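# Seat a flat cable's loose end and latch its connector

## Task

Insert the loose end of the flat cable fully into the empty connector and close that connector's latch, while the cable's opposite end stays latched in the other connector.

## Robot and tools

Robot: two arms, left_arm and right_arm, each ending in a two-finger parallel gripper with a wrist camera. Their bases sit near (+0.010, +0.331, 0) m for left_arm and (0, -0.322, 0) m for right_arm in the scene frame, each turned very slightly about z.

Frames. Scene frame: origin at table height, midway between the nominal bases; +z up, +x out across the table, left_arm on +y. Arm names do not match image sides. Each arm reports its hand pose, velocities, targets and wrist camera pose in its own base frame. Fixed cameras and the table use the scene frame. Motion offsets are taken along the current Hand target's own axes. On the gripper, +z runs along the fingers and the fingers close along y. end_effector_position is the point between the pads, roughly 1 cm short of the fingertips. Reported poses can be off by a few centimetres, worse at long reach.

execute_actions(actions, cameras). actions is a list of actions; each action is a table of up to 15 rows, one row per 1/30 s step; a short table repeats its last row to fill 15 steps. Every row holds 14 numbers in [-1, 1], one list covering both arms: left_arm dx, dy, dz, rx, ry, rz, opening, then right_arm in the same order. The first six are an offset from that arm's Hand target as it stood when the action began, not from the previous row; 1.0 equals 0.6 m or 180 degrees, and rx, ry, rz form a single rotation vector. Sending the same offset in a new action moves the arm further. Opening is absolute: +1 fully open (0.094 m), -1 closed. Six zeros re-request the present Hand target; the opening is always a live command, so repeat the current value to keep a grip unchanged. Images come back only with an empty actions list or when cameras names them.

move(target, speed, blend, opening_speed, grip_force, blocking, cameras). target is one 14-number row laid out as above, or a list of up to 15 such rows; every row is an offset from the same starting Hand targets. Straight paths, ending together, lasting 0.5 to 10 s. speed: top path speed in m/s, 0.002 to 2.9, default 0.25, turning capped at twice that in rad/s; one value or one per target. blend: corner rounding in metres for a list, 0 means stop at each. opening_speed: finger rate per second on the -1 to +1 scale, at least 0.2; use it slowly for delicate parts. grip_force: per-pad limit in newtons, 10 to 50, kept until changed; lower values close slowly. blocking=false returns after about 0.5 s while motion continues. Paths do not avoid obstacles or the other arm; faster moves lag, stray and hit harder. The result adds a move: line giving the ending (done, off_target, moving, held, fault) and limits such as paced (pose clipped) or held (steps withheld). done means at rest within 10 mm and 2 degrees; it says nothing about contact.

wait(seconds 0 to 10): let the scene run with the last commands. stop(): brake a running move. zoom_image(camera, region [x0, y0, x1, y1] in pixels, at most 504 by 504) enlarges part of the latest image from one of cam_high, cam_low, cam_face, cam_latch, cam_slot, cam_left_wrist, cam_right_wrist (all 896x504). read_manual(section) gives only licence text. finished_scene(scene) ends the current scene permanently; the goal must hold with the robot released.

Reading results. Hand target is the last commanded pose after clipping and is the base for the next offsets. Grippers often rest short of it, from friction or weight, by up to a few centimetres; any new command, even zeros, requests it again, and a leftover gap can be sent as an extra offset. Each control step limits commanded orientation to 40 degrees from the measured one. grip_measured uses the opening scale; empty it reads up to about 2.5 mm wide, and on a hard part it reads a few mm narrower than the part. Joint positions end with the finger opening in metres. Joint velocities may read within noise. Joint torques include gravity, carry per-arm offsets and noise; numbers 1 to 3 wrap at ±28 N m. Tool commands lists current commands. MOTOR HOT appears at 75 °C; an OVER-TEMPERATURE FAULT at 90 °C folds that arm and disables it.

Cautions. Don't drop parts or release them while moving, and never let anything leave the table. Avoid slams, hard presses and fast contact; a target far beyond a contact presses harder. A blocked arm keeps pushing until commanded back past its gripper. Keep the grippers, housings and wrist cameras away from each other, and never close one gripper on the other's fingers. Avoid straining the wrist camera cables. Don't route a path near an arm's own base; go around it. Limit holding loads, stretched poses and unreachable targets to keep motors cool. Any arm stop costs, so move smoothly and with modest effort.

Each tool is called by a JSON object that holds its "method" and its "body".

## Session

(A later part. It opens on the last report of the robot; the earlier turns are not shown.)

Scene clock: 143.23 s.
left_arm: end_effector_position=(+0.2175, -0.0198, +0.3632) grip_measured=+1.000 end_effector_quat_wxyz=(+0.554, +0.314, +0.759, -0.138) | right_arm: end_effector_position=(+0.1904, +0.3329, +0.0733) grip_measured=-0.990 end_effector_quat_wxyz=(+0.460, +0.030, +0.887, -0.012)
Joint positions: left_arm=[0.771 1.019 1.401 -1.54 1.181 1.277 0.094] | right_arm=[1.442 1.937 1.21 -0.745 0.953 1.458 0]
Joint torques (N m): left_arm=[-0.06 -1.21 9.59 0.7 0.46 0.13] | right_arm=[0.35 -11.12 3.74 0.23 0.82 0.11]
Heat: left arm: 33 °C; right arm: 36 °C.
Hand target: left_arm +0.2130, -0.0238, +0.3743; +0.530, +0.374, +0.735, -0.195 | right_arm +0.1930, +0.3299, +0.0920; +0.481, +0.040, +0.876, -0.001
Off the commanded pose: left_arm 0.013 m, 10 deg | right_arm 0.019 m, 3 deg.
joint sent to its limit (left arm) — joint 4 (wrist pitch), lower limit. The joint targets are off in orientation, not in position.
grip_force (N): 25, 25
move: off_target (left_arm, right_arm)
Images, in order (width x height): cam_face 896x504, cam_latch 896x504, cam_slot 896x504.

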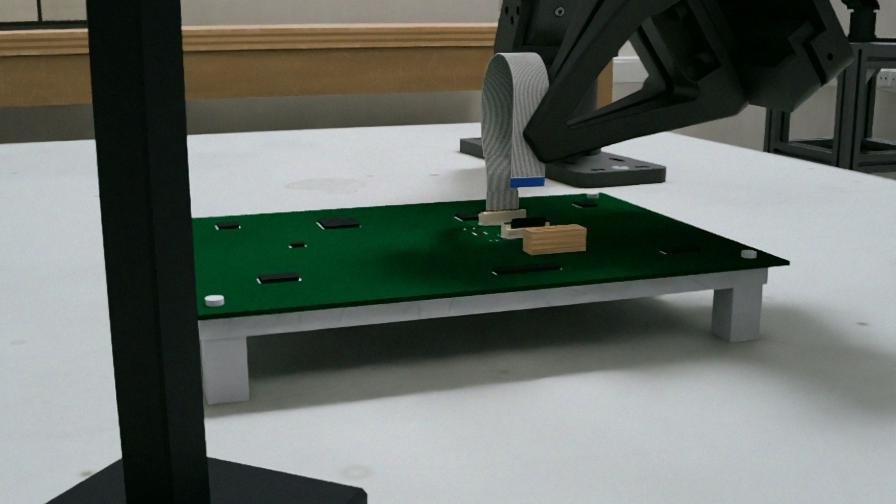

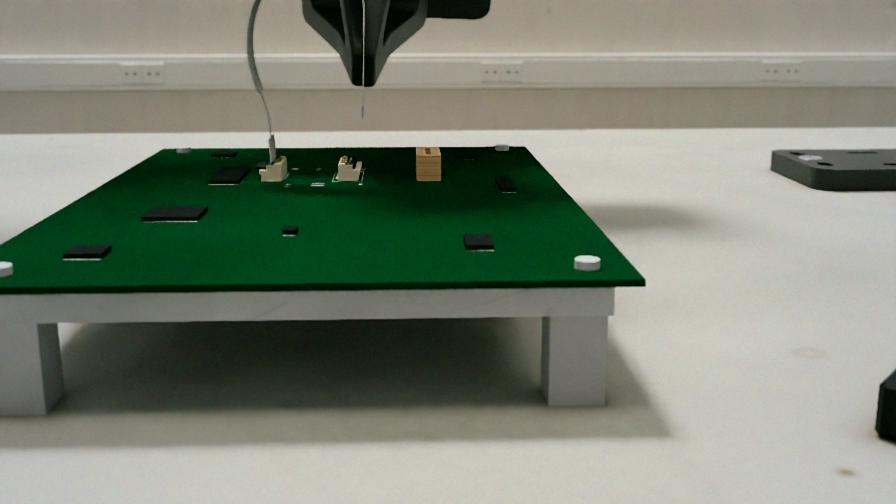

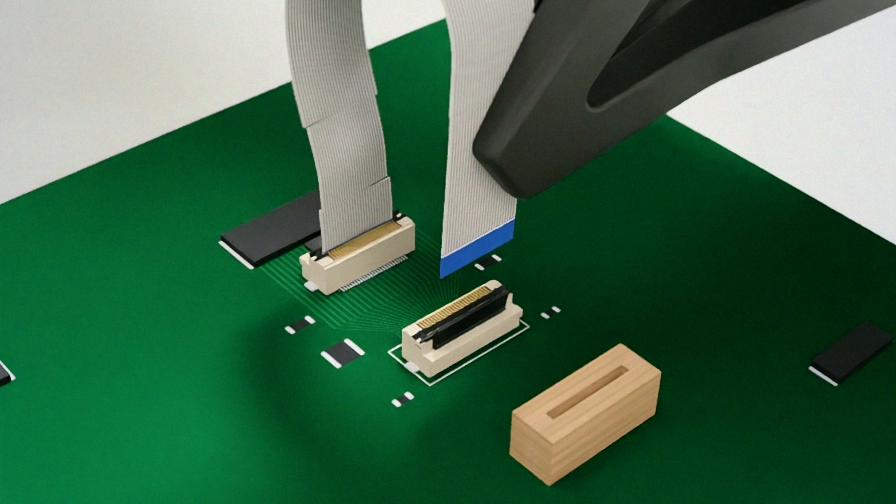

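{"method": "move", "body": {"target": [[0,0,0,0,0,0,1,0.0288,-0.002,0.0184,0,0.0194,0,-1]], "speed": 0.04, "cameras": ["cam_latch","cam_slot","cam_face"]}}

{"method": "zoom_image", "body": {"camera": "cam_latch", "region": [320, 110, 380, 190]}}

{"method": "zoom_image", "body": {"camera": "cam_slot", "region": [390, 190, 560, 400]}}

{"method": "zoom_image", "body": {"camera": "cam_face", "region": [460, 165, 590, 265]}}

Scene clock: 147.10 s.
left_arm: end_effector_position=(+0.2175, -0.0198, +0.3632) grip_measured=+1.000 end_effector_quat_wxyz=(+0.554, +0.314, +0.759, -0.138) | right_arm: end_effector_position=(+0.1874, +0.3282, +0.0608) grip_measured=-0.990 end_effector_quat_wxyz=(+0.441, +0.026, +0.897, -0.016)
Joint positions: left_arm=[0.771 1.019 1.401 -1.54 1.181 1.277 0.094] | right_arm=[1.435 1.937 1.182 -0.725 0.91 1.449 0]
Joint torques (N m): left_arm=[0.02 -1.06 9.52 0.7 0.5 0.14] | right_arm=[-0.61 -9.89 3.59 0.53 0.63 0.02]
Heat: left arm: 33 °C; right arm: 36 °C.
Hand target: left_arm +0.2130, -0.0238, +0.3743; +0.530, +0.374, +0.735, -0.195 | right_arm +0.1929, +0.3294, +0.0715; +0.454, +0.040, +0.890, +0.000
Off the commanded pose: left_arm 0.013 m, 10 deg | right_arm 0.012 m, 3 deg.
joint sent to its limit (left arm) — joint 4 (wrist pitch), lower limit. The joint targets are off in orientation, not in position.
grip_force (N): 25, 25
move: off_target (left_arm, right_arm)
Images, in order (width x height): cam_face 896x504, cam_latch 896x504, cam_slot 896x504.

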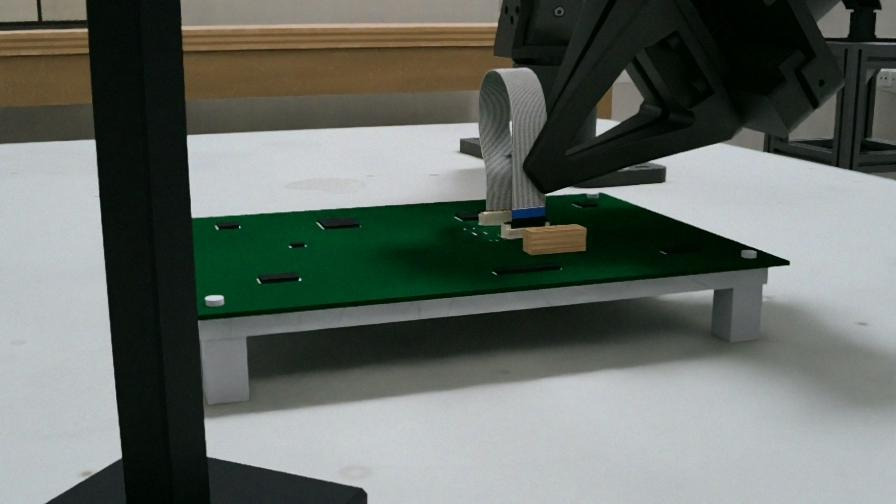

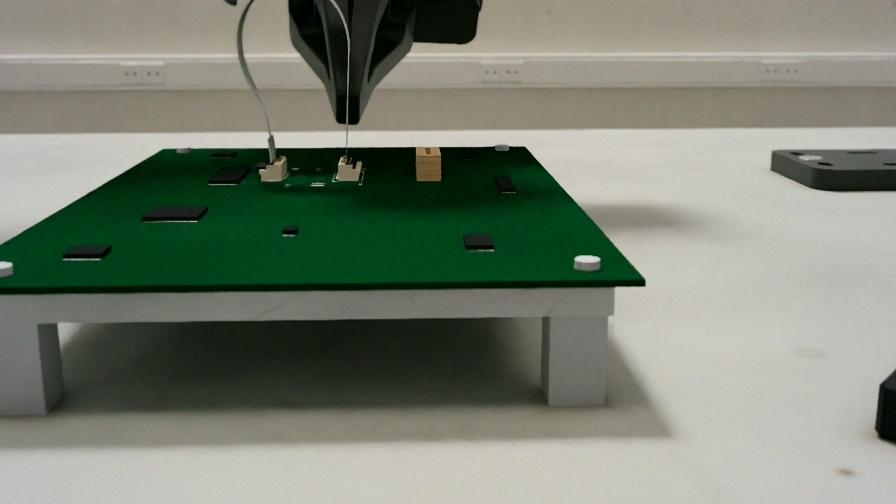

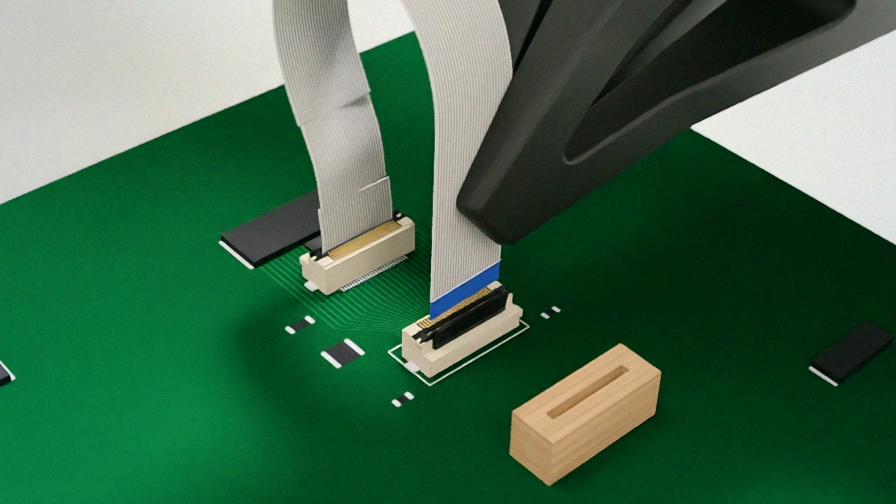

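Scaled by 6.300 from the camera's 896x504 image, which has a finer 1280x720 frame.

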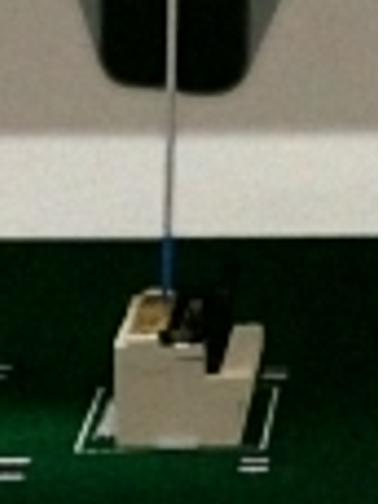

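Scaled by 2.400 from the camera's 896x504 image, which has a finer 1280x720 frame.

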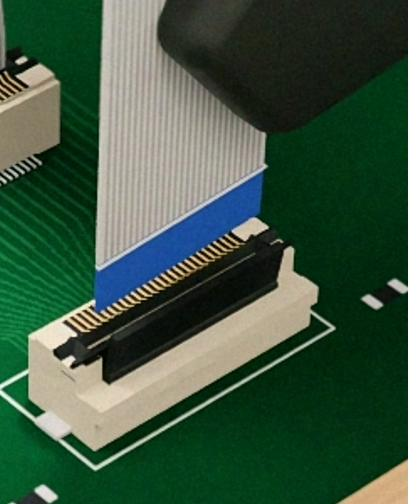

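Scaled by 3.877 from the camera's 896x504 image, which has a finer 1280x720 frame.

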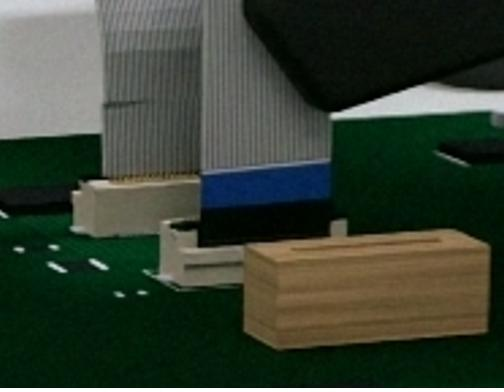

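{"method": "move", "body": {"target": [[0,0,0,0,0,0,1,-0.0295,0.0042,-0.0134,0,0,0,-1],[0,0,0,0,0,0,1,-0.0078,0.0032,0.0022,0,0,0,-1]], "speed": 0.04, "cameras": ["cam_latch","cam_slot","cam_face"]}}

{"method": "zoom_image", "body": {"camera": "cam_latch", "region": [320, 110, 380, 190]}}

{"method": "zoom_image", "body": {"camera": "cam_slot", "region": [390, 190, 560, 400]}}

{"method": "zoom_image", "body": {"camera": "cam_face", "region": [460, 165, 590, 265]}}

Scene clock: 151.20 s.
left_arm: end_effector_position=(+0.2175, -0.0198, +0.3632) grip_measured=+1.000 end_effector_quat_wxyz=(+0.554, +0.314, +0.759, -0.138) | right_arm: end_effector_position=(+0.1907, +0.3316, +0.0691) grip_measured=-0.990 end_effector_quat_wxyz=(+0.439, +0.029, +0.898, -0.007)
Joint positions: left_arm=[0.771 1.019 1.401 -1.54 1.181 1.277 0.094] | right_arm=[1.425 1.92 1.196 -0.724 0.904 1.43 0]
Joint torques (N m): left_arm=[-0.08 -1.03 9.58 0.66 0.48 0.13] | right_arm=[-0.69 -8.64 3.52 0.57 0.67 0.03]
Heat: left arm: 33 °C; right arm: 36 °C.
Hand target: left_arm +0.2130, -0.0238, +0.3743; +0.530, +0.374, +0.735, -0.195 | right_arm +0.1969, +0.3310, +0.0746; +0.454, +0.040, +0.890, +0.000
Off the commanded pose: left_arm 0.013 m, 10 deg | right_arm 0.008 m, 2 deg.
joint sent to its limit (left arm) — joint 4 (wrist pitch), lower limit. The joint targets are off in orientation, not in position.
grip_force (N): 25, 25
move: off_target (left_arm)
Images, in order (width x height): cam_face 896x504, cam_latch 896x504, cam_slot 896x504.

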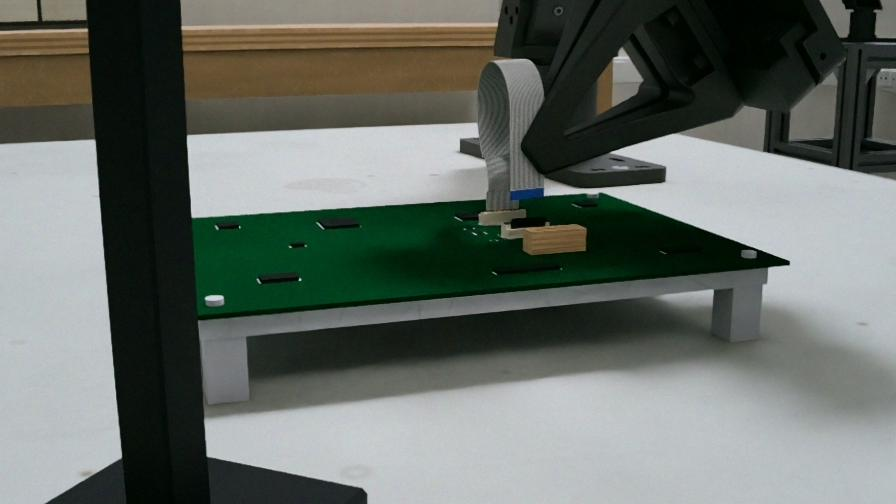

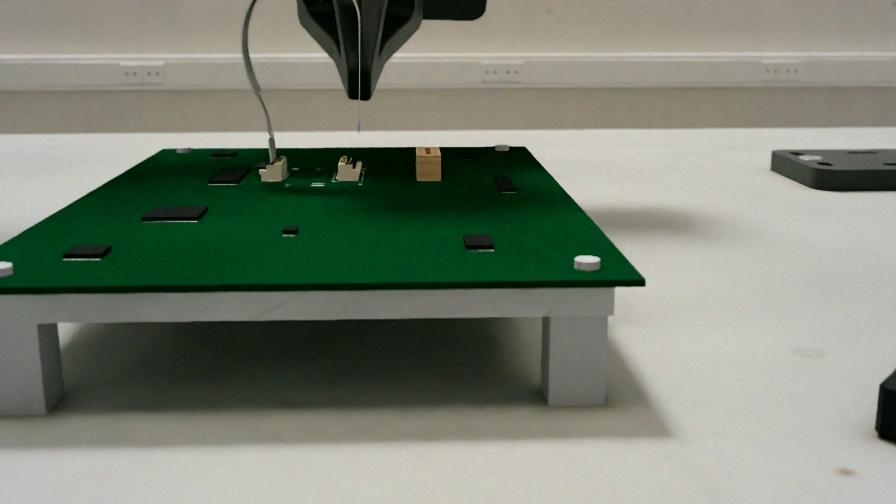

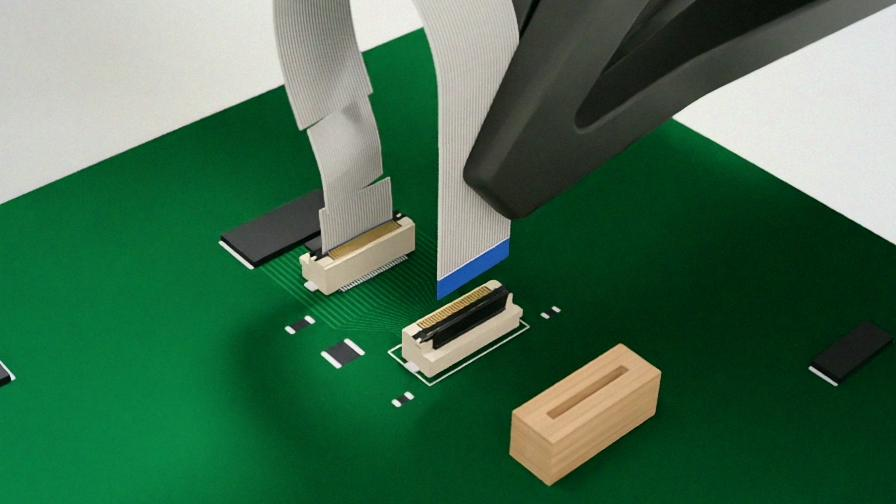

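Scaled by 6.300 from the camera's 896x504 image, which has a finer 1280x720 frame.

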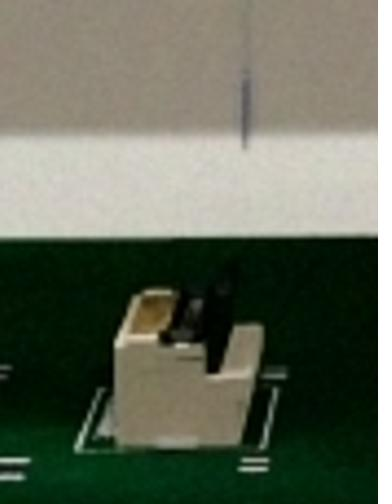

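Scaled by 2.400 from the camera's 896x504 image, which has a finer 1280x720 frame.

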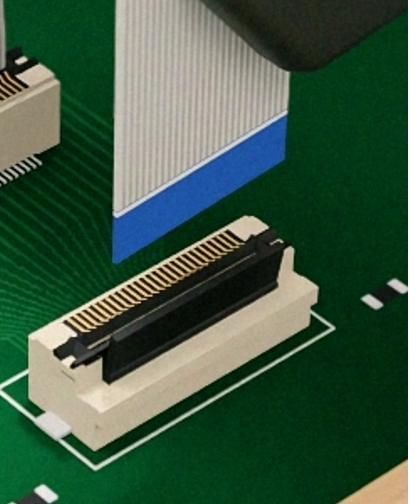

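Scaled by 3.877 from the camera's 896x504 image, which has a finer 1280x720 frame.

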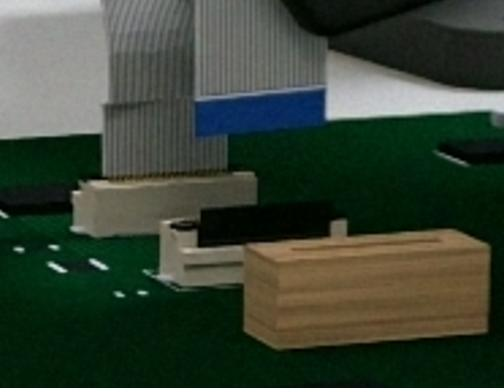

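{"method": "move", "body": {"target": [0,0,0,0,0,0,1,0.0113,-0.0058,0.0079,0,0,0,-1], "speed": 0.04, "cameras": ["cam_latch","cam_slot","cam_face"]}}

{"method": "zoom_image", "body": {"camera": "cam_latch", "region": [320, 110, 380, 190]}}

{"method": "zoom_image", "body": {"camera": "cam_slot", "region": [390, 190, 560, 400]}}

{"method": "zoom_image", "body": {"camera": "cam_face", "region": [460, 165, 590, 265]}}

Scene clock: 153.93 s.
left_arm: end_effector_position=(+0.2175, -0.0198, +0.3632) grip_measured=+1.000 end_effector_quat_wxyz=(+0.554, +0.314, +0.759, -0.138) | right_arm: end_effector_position=(+0.1901, +0.3280, +0.0615) grip_measured=-0.990 end_effector_quat_wxyz=(+0.439, +0.030, +0.898, -0.006)
Joint positions: left_arm=[0.771 1.019 1.401 -1.54 1.181 1.277 0.094] | right_arm=[1.425 1.92 1.162 -0.688 0.903 1.43 0]
Joint torques (N m): left_arm=[-0.1 -1.14 9.54 0.73 0.47 0.11] | right_arm=[-0.7 -8.24 3.64 0.6 0.68 0.01]
Heat: left arm: 33 °C; right arm: 35 °C.
Hand target: left_arm +0.2130, -0.0238, +0.3743; +0.530, +0.374, +0.735, -0.195 | right_arm +0.1965, +0.3278, +0.0662; +0.454, +0.040, +0.890, +0.000
Off the commanded pose: left_arm 0.013 m, 10 deg | right_arm 0.008 m, 2 deg.
joint sent to its limit (left arm) — joint 4 (wrist pitch), lower limit. The joint targets are off in orientation, not in position.
grip_force (N): 25, 25
move: off_target (left_arm)
Images, in order (width x height): cam_face 896x504, cam_latch 896x504, cam_slot 896x504.

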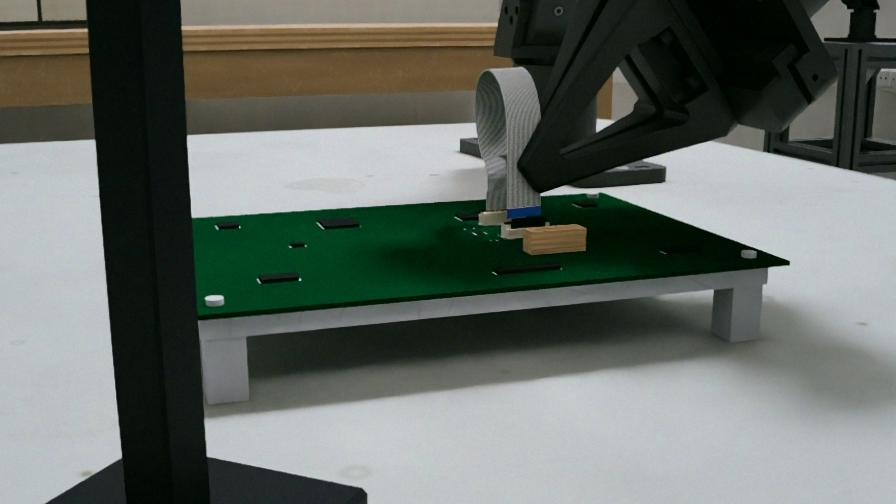

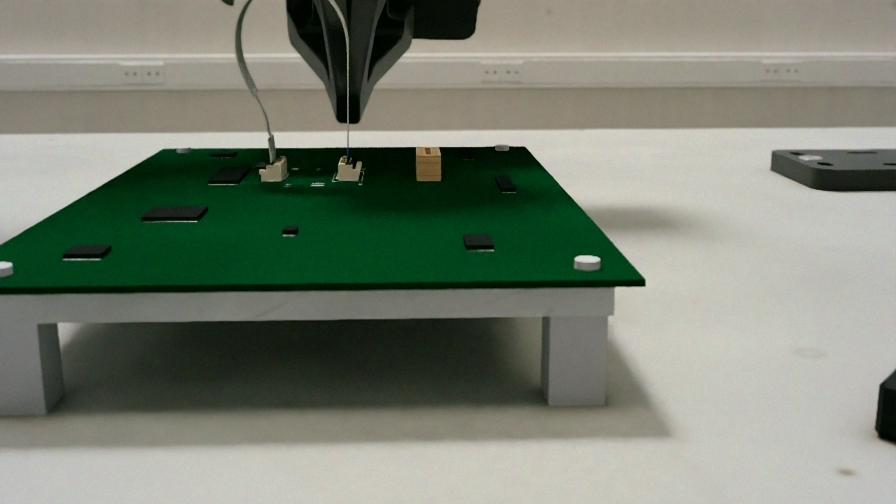

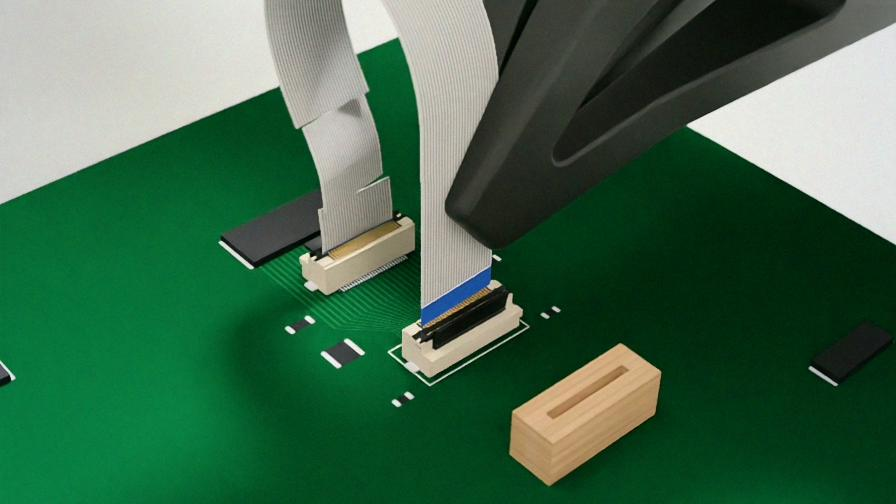

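Scaled by 6.300 from the camera's 896x504 image, which has a finer 1280x720 frame.

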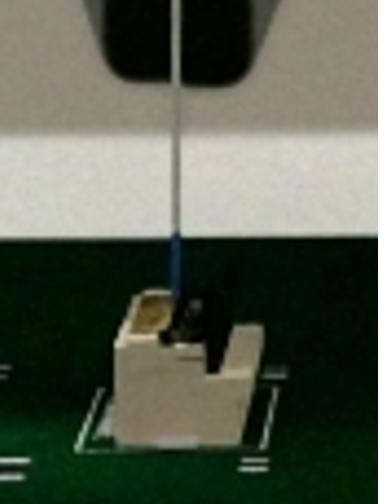

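Scaled by 2.400 from the camera's 896x504 image, which has a finer 1280x720 frame.

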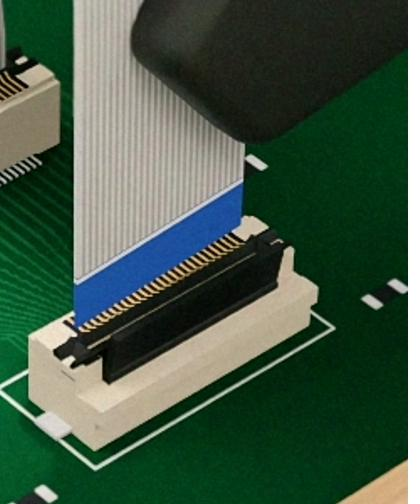

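Scaled by 3.877 from the camera's 896x504 image, which has a finer 1280x720 frame.

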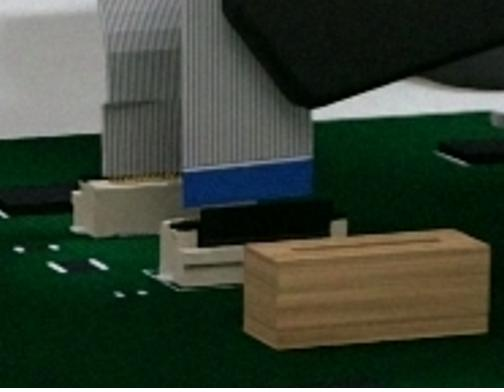

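{"method": "move", "body": {"target": [0,0,0,0,0,0,1,0.0029,0.0023,0.0016,0,0,0,-1], "speed": 0.03, "cameras": ["cam_latch","cam_slot","cam_face"]}}

{"method": "zoom_image", "body": {"camera": "cam_latch", "region": [320, 110, 380, 190]}}

{"method": "zoom_image", "body": {"camera": "cam_slot", "region": [390, 190, 560, 400]}}

Scene clock: 156.03 s.
left_arm: end_effector_position=(+0.2175, -0.0198, +0.3632) grip_measured=+1.000 end_effector_quat_wxyz=(+0.554, +0.314, +0.759, -0.138) | right_arm: end_effector_position=(+0.1902, +0.3288, +0.0616) grip_measured=-0.990 end_effector_quat_wxyz=(+0.439, +0.031, +0.898, -0.004)
Joint positions: left_arm=[0.771 1.019 1.401 -1.54 1.181 1.277 0.094] | right_arm=[1.425 1.92 1.162 -0.683 0.903 1.43 0]
Joint torques (N m): left_arm=[-0.09 -1.01 9.55 0.73 0.51 0.15] | right_arm=[-0.62 -7.64 3.89 0.59 0.67 0.03]
Heat: left arm: 33 °C; right arm: 35 °C.
Hand target: left_arm +0.2130, -0.0238, +0.3743; +0.530, +0.374, +0.735, -0.195 | right_arm +0.1964, +0.3293, +0.0642; +0.454, +0.040, +0.890, +0.000
Off the commanded pose: left_arm 0.013 m, 10 deg | right_arm 0.007 m, 2 deg.
joint sent to its limit (left arm) — joint 4 (wrist pitch), lower limit. The joint targets are off in orientation, not in position.
grip_force (N): 25, 25
move: off_target (left_arm)
Images, in order (width x height): cam_face 896x504, cam_latch 896x504, cam_slot 896x504.

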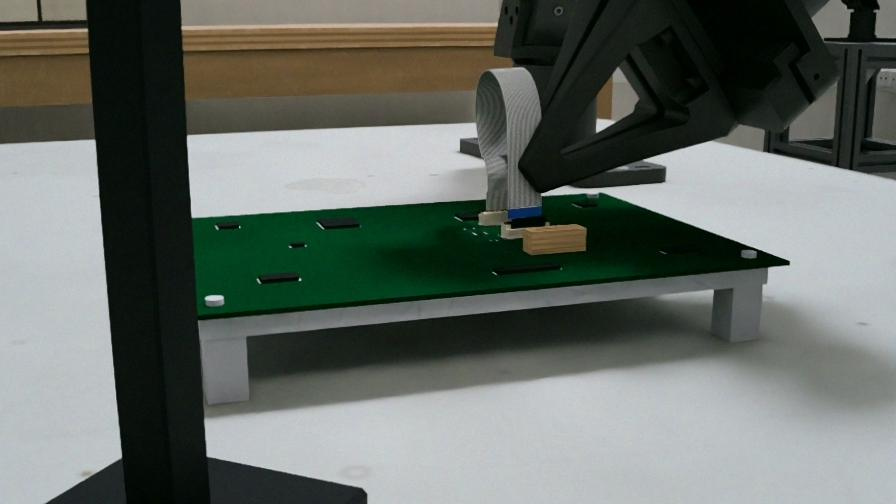

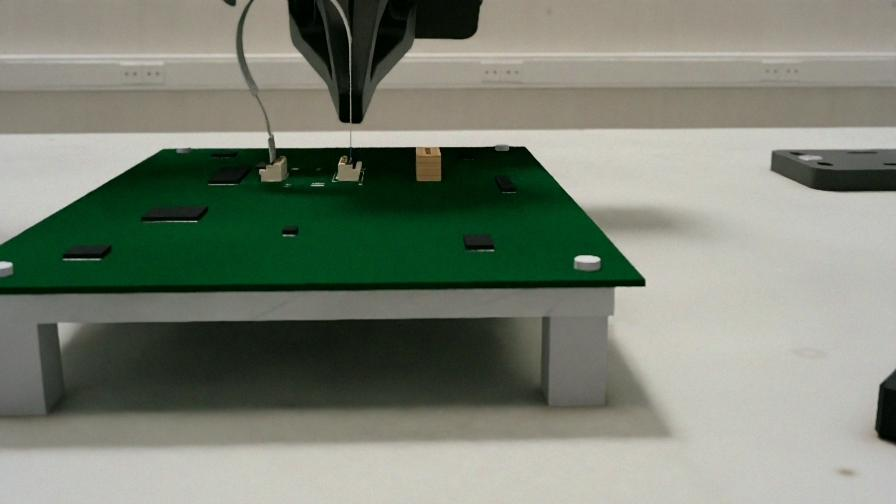

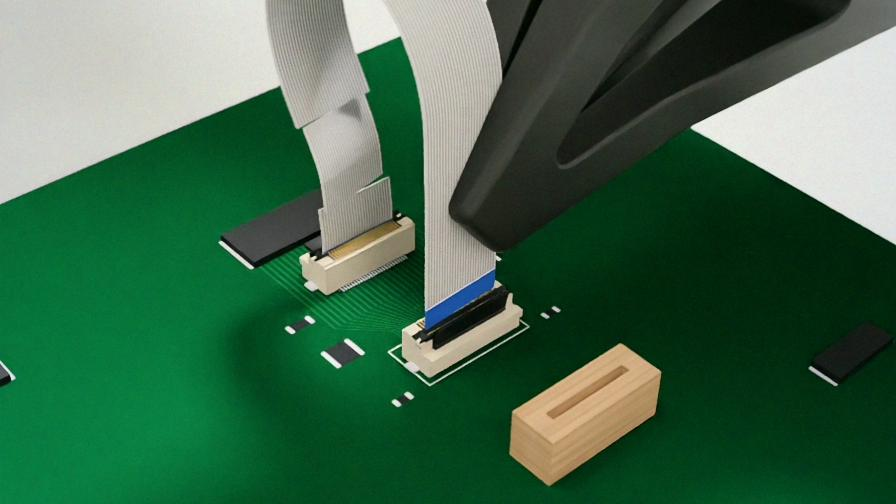

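Scaled by 6.300 from the camera's 896x504 image, which has a finer 1280x720 frame.

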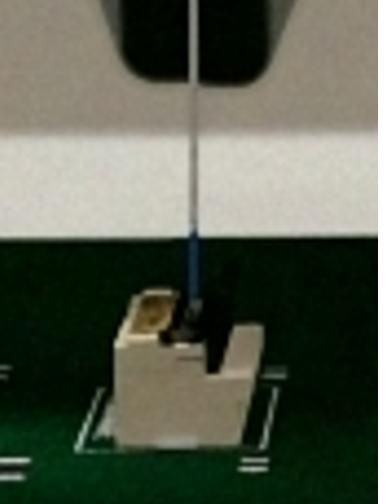

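Scaled by 2.400 from the camera's 896x504 image, which has a finer 1280x720 frame.

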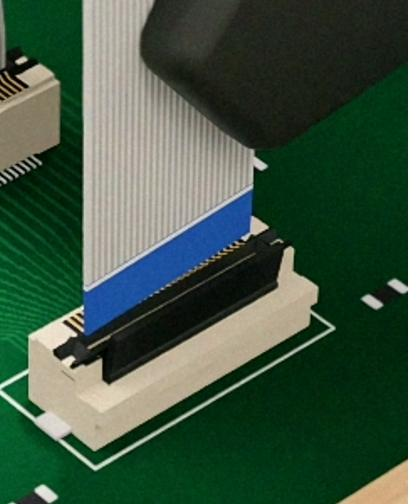

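{"method": "move", "body": {"target": [0,0,0,0,0,0,1,0.0067,-0.0006,0.0049,0,0,0,-1], "speed": 0.03, "cameras": ["cam_latch","cam_slot"]}}

{"method": "zoom_image", "body": {"camera": "cam_latch", "region": [320, 110, 380, 190]}}

{"method": "zoom_image", "body": {"camera": "cam_slot", "region": [390, 190, 560, 400]}}

Scene clock: 158.23 s.
left_arm: end_effector_position=(+0.2175, -0.0198, +0.3632) grip_measured=+1.000 end_effector_quat_wxyz=(+0.554, +0.314, +0.759, -0.138) | right_arm: end_effector_position=(+0.1903, +0.3298, +0.0603) grip_measured=-0.990 end_effector_quat_wxyz=(+0.440, +0.033, +0.898, +0.001)
Joint positions: left_arm=[0.771 1.019 1.401 -1.54 1.181 1.277 0.094] | right_arm=[1.425 1.92 1.155 -0.666 0.903 1.43 0]
Joint torques (N m): left_arm=[-0.21 -1.21 9.65 0.69 0.48 0.14] | right_arm=[-0.62 -6.98 3.63 0.65 0.68 0.03]
Heat: left arm: 33 °C; right arm: 35 °C.
Hand target: left_arm +0.2130, -0.0238, +0.3743; +0.530, +0.374, +0.735, -0.195 | right_arm +0.1964, +0.3291, +0.0592; +0.454, +0.040, +0.890, +0.000
Off the commanded pose: left_arm 0.013 m, 10 deg | right_arm 0.006 m, 2 deg.
joint sent to its limit (left arm) — joint 4 (wrist pitch), lower limit. The joint targets are off in orientation, not in position.
grip_force (N): 25, 25
move: off_target (left_arm)
Images, in order (width x height): cam_latch 896x504, cam_slot 896x504.

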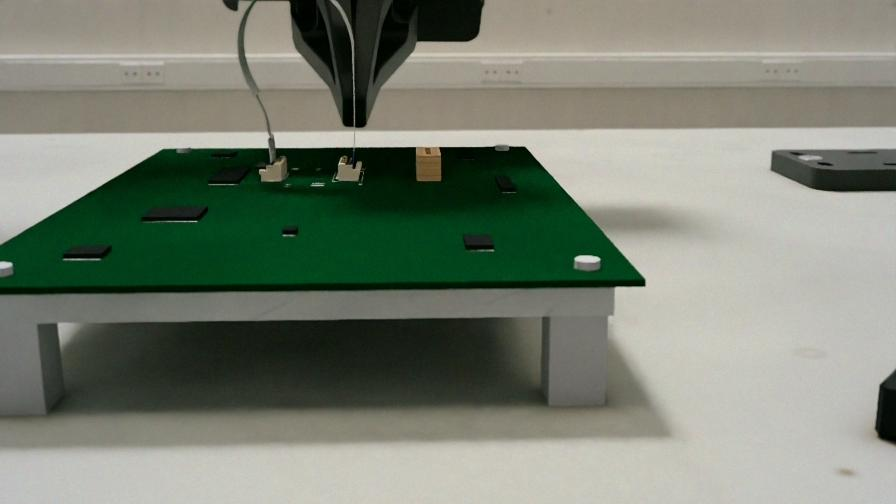

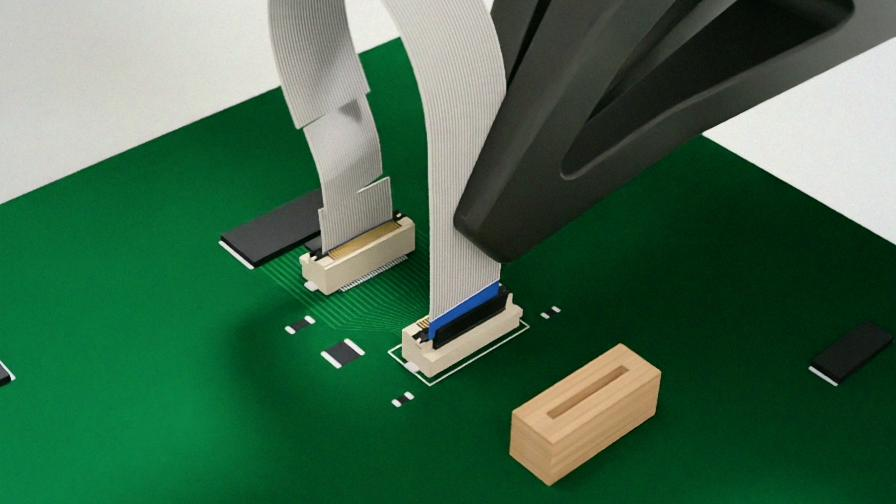

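Scaled by 6.300 from the camera's 896x504 image, which has a finer 1280x720 frame.

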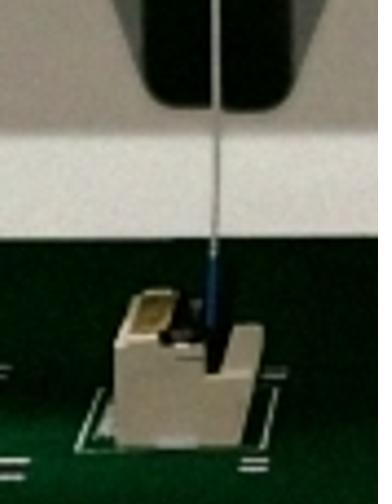

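Scaled by 2.400 from the camera's 896x504 image, which has a finer 1280x720 frame.

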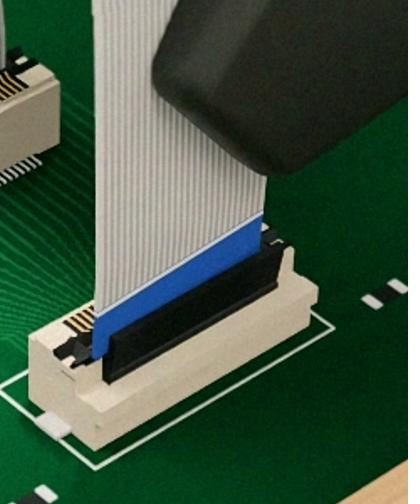

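{"method": "move", "body": {"target": [[0,0,0,0,0,0,1,-0.0015,-0.0027,-0.0008,0,0,0,-1],[0,0,0,0,0,0,1,-0.0298,-0.0003,-0.0215,0,0,0,-1],[0,0,0,0,0,0,1,-0.0148,0.0007,-0.0108,0,0,0,-1],[0,0,0,0,0,0,1,-0.0067,0.0005,-0.0049,0,0,0,-1]], "speed": 0.03, "cameras": ["cam_latch","cam_slot","cam_face"]}}

{"method": "zoom_image", "body": {"camera": "cam_latch", "region": [320, 110, 380, 190]}}

{"method": "zoom_image", "body": {"camera": "cam_slot", "region": [390, 190, 560, 400]}}

Scene clock: 163.20 s.
left_arm: end_effector_position=(+0.2175, -0.0198, +0.3632) grip_measured=+1.000 end_effector_quat_wxyz=(+0.554, +0.314, +0.759, -0.138) | right_arm: end_effector_position=(+0.1903, +0.3286, +0.0615) grip_measured=-0.990 end_effector_quat_wxyz=(+0.439, +0.030, +0.898, -0.005)
Joint positions: left_arm=[0.771 1.019 1.401 -1.54 1.181 1.277 0.094] | right_arm=[1.425 1.92 1.161 -0.683 0.903 1.43 0]
Joint torques (N m): left_arm=[-0.13 -1.03 9.66 0.71 0.5 0.14] | right_arm=[-0.61 -7.64 3.93 0.6 0.67 0.03]
Heat: left arm: 33 °C; right arm: 34 °C.
Hand target: left_arm +0.2130, -0.0238, +0.3743; +0.530, +0.374, +0.735, -0.195 | right_arm +0.1964, +0.3292, +0.0642; +0.454, +0.040, +0.890, +0.000
Off the commanded pose: left_arm 0.013 m, 10 deg | right_arm 0.007 m, 2 deg.
joint sent to its limit (left arm) — joint 4 (wrist pitch), lower limit. The joint targets are off in orientation, not in position.
grip_force (N): 25, 25
move: off_target (left_arm)
Images, in order (width x height): cam_face 896x504, cam_latch 896x504, cam_slot 896x504.

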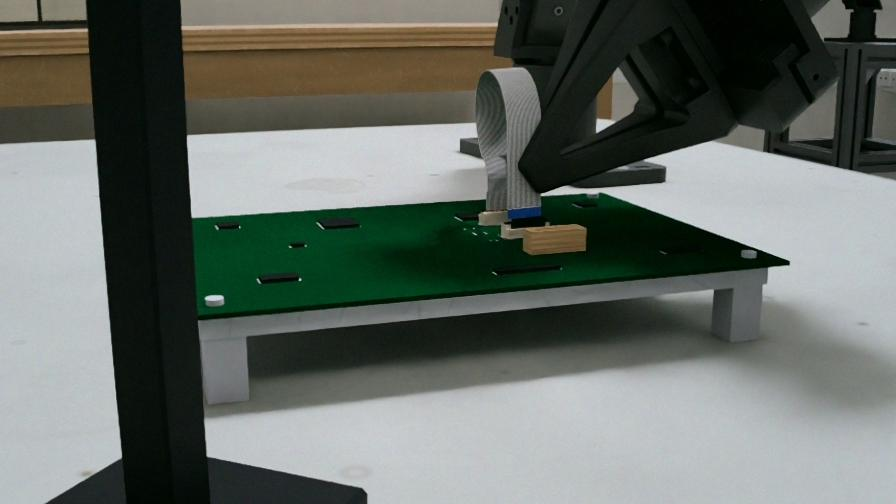

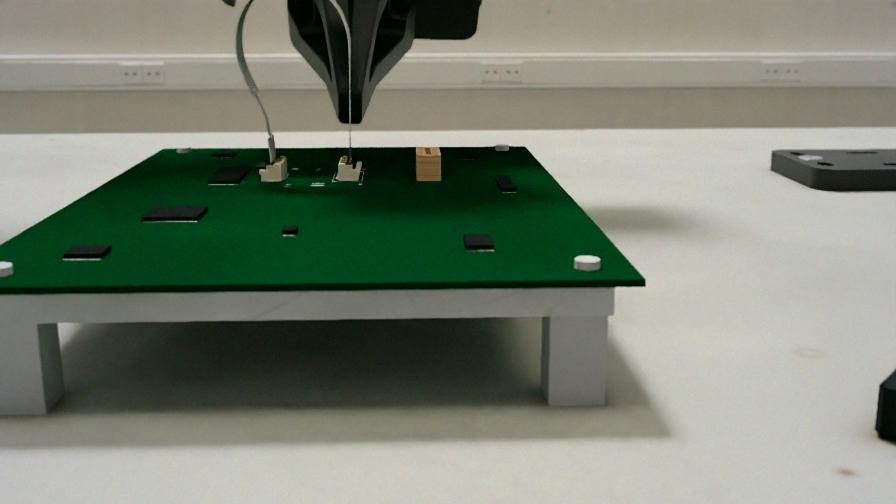

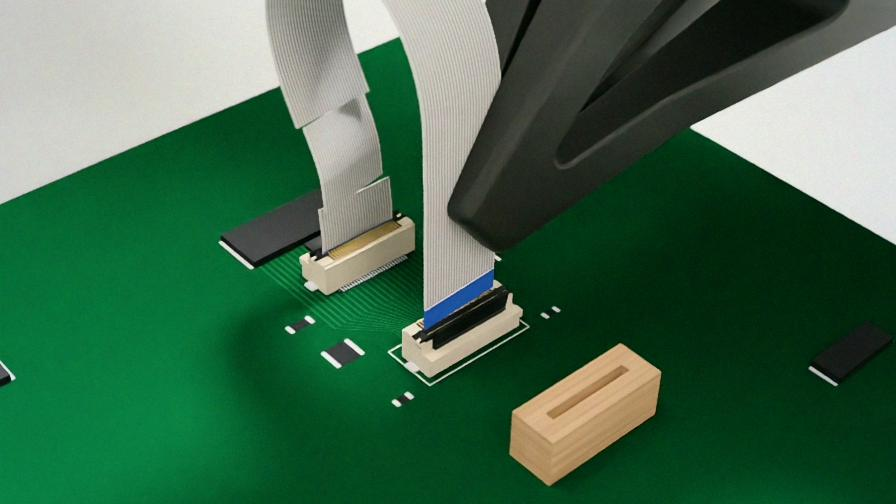

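Scaled by 6.300 from the camera's 896x504 image, which has a finer 1280x720 frame.

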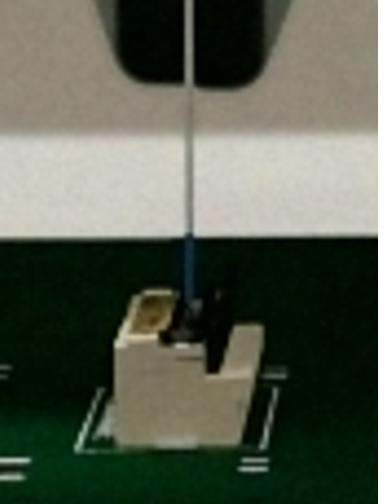

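Scaled by 2.400 from the camera's 896x504 image, which has a finer 1280x720 frame.

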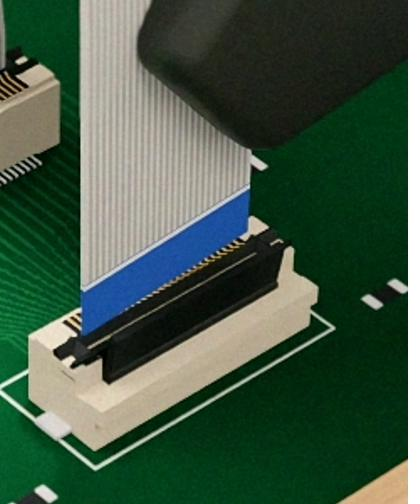

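{"method": "move", "body": {"target": [0,0,0,0,0,0,1,0.0067,-0.0014,0.0049,0,0,0,-1], "speed": 0.03, "cameras": ["cam_latch","cam_slot","cam_face"]}}

{"method": "zoom_image", "body": {"camera": "cam_latch", "region": [320, 110, 380, 190]}}

{"method": "zoom_image", "body": {"camera": "cam_slot", "region": [390, 190, 560, 400]}}

{"method": "zoom_image", "body": {"camera": "cam_face", "region": [460, 165, 590, 265]}}

Scene clock: 165.57 s.
left_arm: end_effector_position=(+0.2175, -0.0198, +0.3632) grip_measured=+1.000 end_effector_quat_wxyz=(+0.554, +0.314, +0.759, -0.138) | right_arm: end_effector_position=(+0.1904, +0.3296, +0.0600) grip_measured=-0.990 end_effector_quat_wxyz=(+0.440, +0.033, +0.897, +0.001)
Joint positions: left_arm=[0.771 1.019 1.401 -1.54 1.181 1.277 0.094] | right_arm=[1.425 1.92 1.153 -0.664 0.903 1.43 0]
Joint torques (N m): left_arm=[-0.03 -1.1 9.47 0.7 0.49 0.12] | right_arm=[-0.64 -7.1 3.6 0.65 0.67 0.03]
Heat: left arm: 33 °C; right arm: 34 °C.
Hand target: left_arm +0.2130, -0.0238, +0.3743; +0.530, +0.374, +0.735, -0.195 | right_arm +0.1964, +0.3286, +0.0593; +0.454, +0.040, +0.890, +0.000
Off the commanded pose: left_arm 0.013 m, 10 deg | right_arm 0.006 m, 2 deg.
joint sent to its limit (left arm) — joint 4 (wrist pitch), lower limit. The joint targets are off in orientation, not in position.
grip_force (N): 25, 25
move: off_target (left_arm)
Images, in order (width x height): cam_face 896x504, cam_latch 896x504, cam_slot 896x504.

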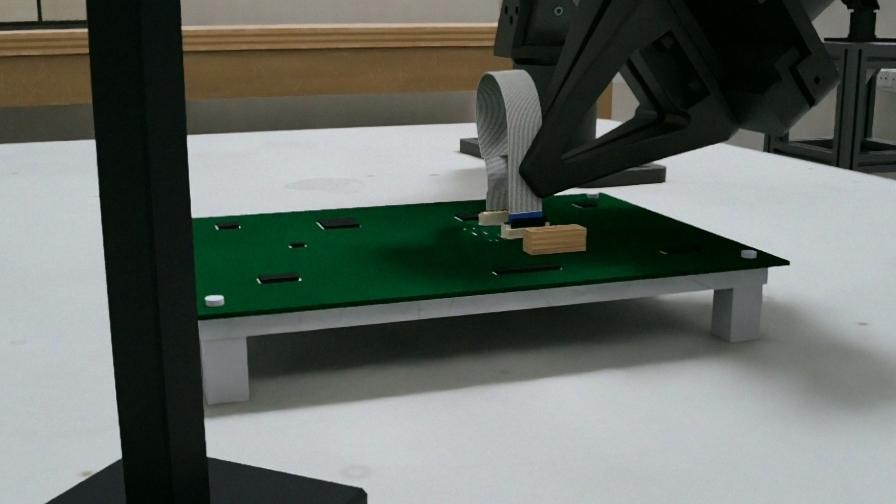

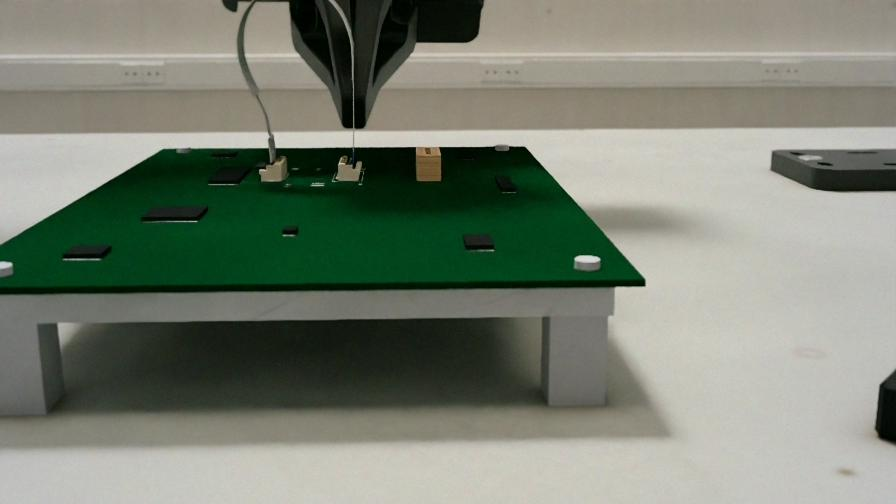

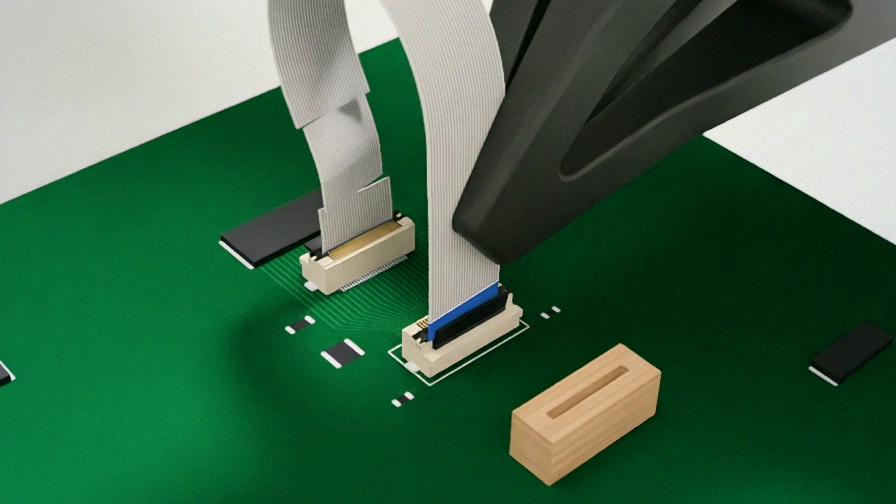

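Scaled by 6.300 from the camera's 896x504 image, which has a finer 1280x720 frame.

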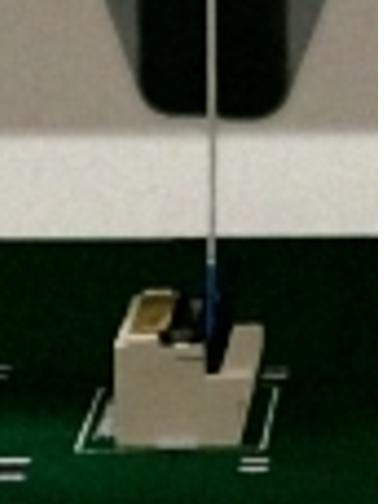

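Scaled by 2.400 from the camera's 896x504 image, which has a finer 1280x720 frame.

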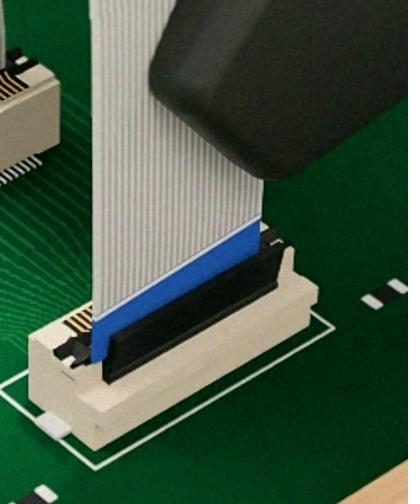

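Scaled by 3.877 from the camera's 896x504 image, which has a finer 1280x720 frame.

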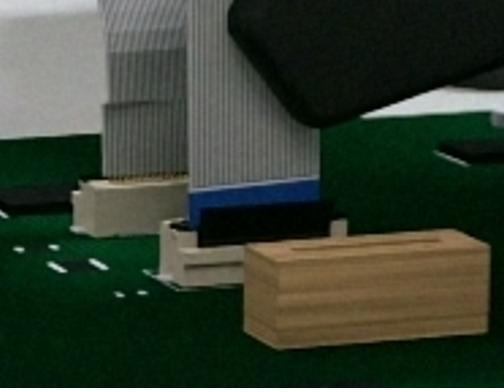

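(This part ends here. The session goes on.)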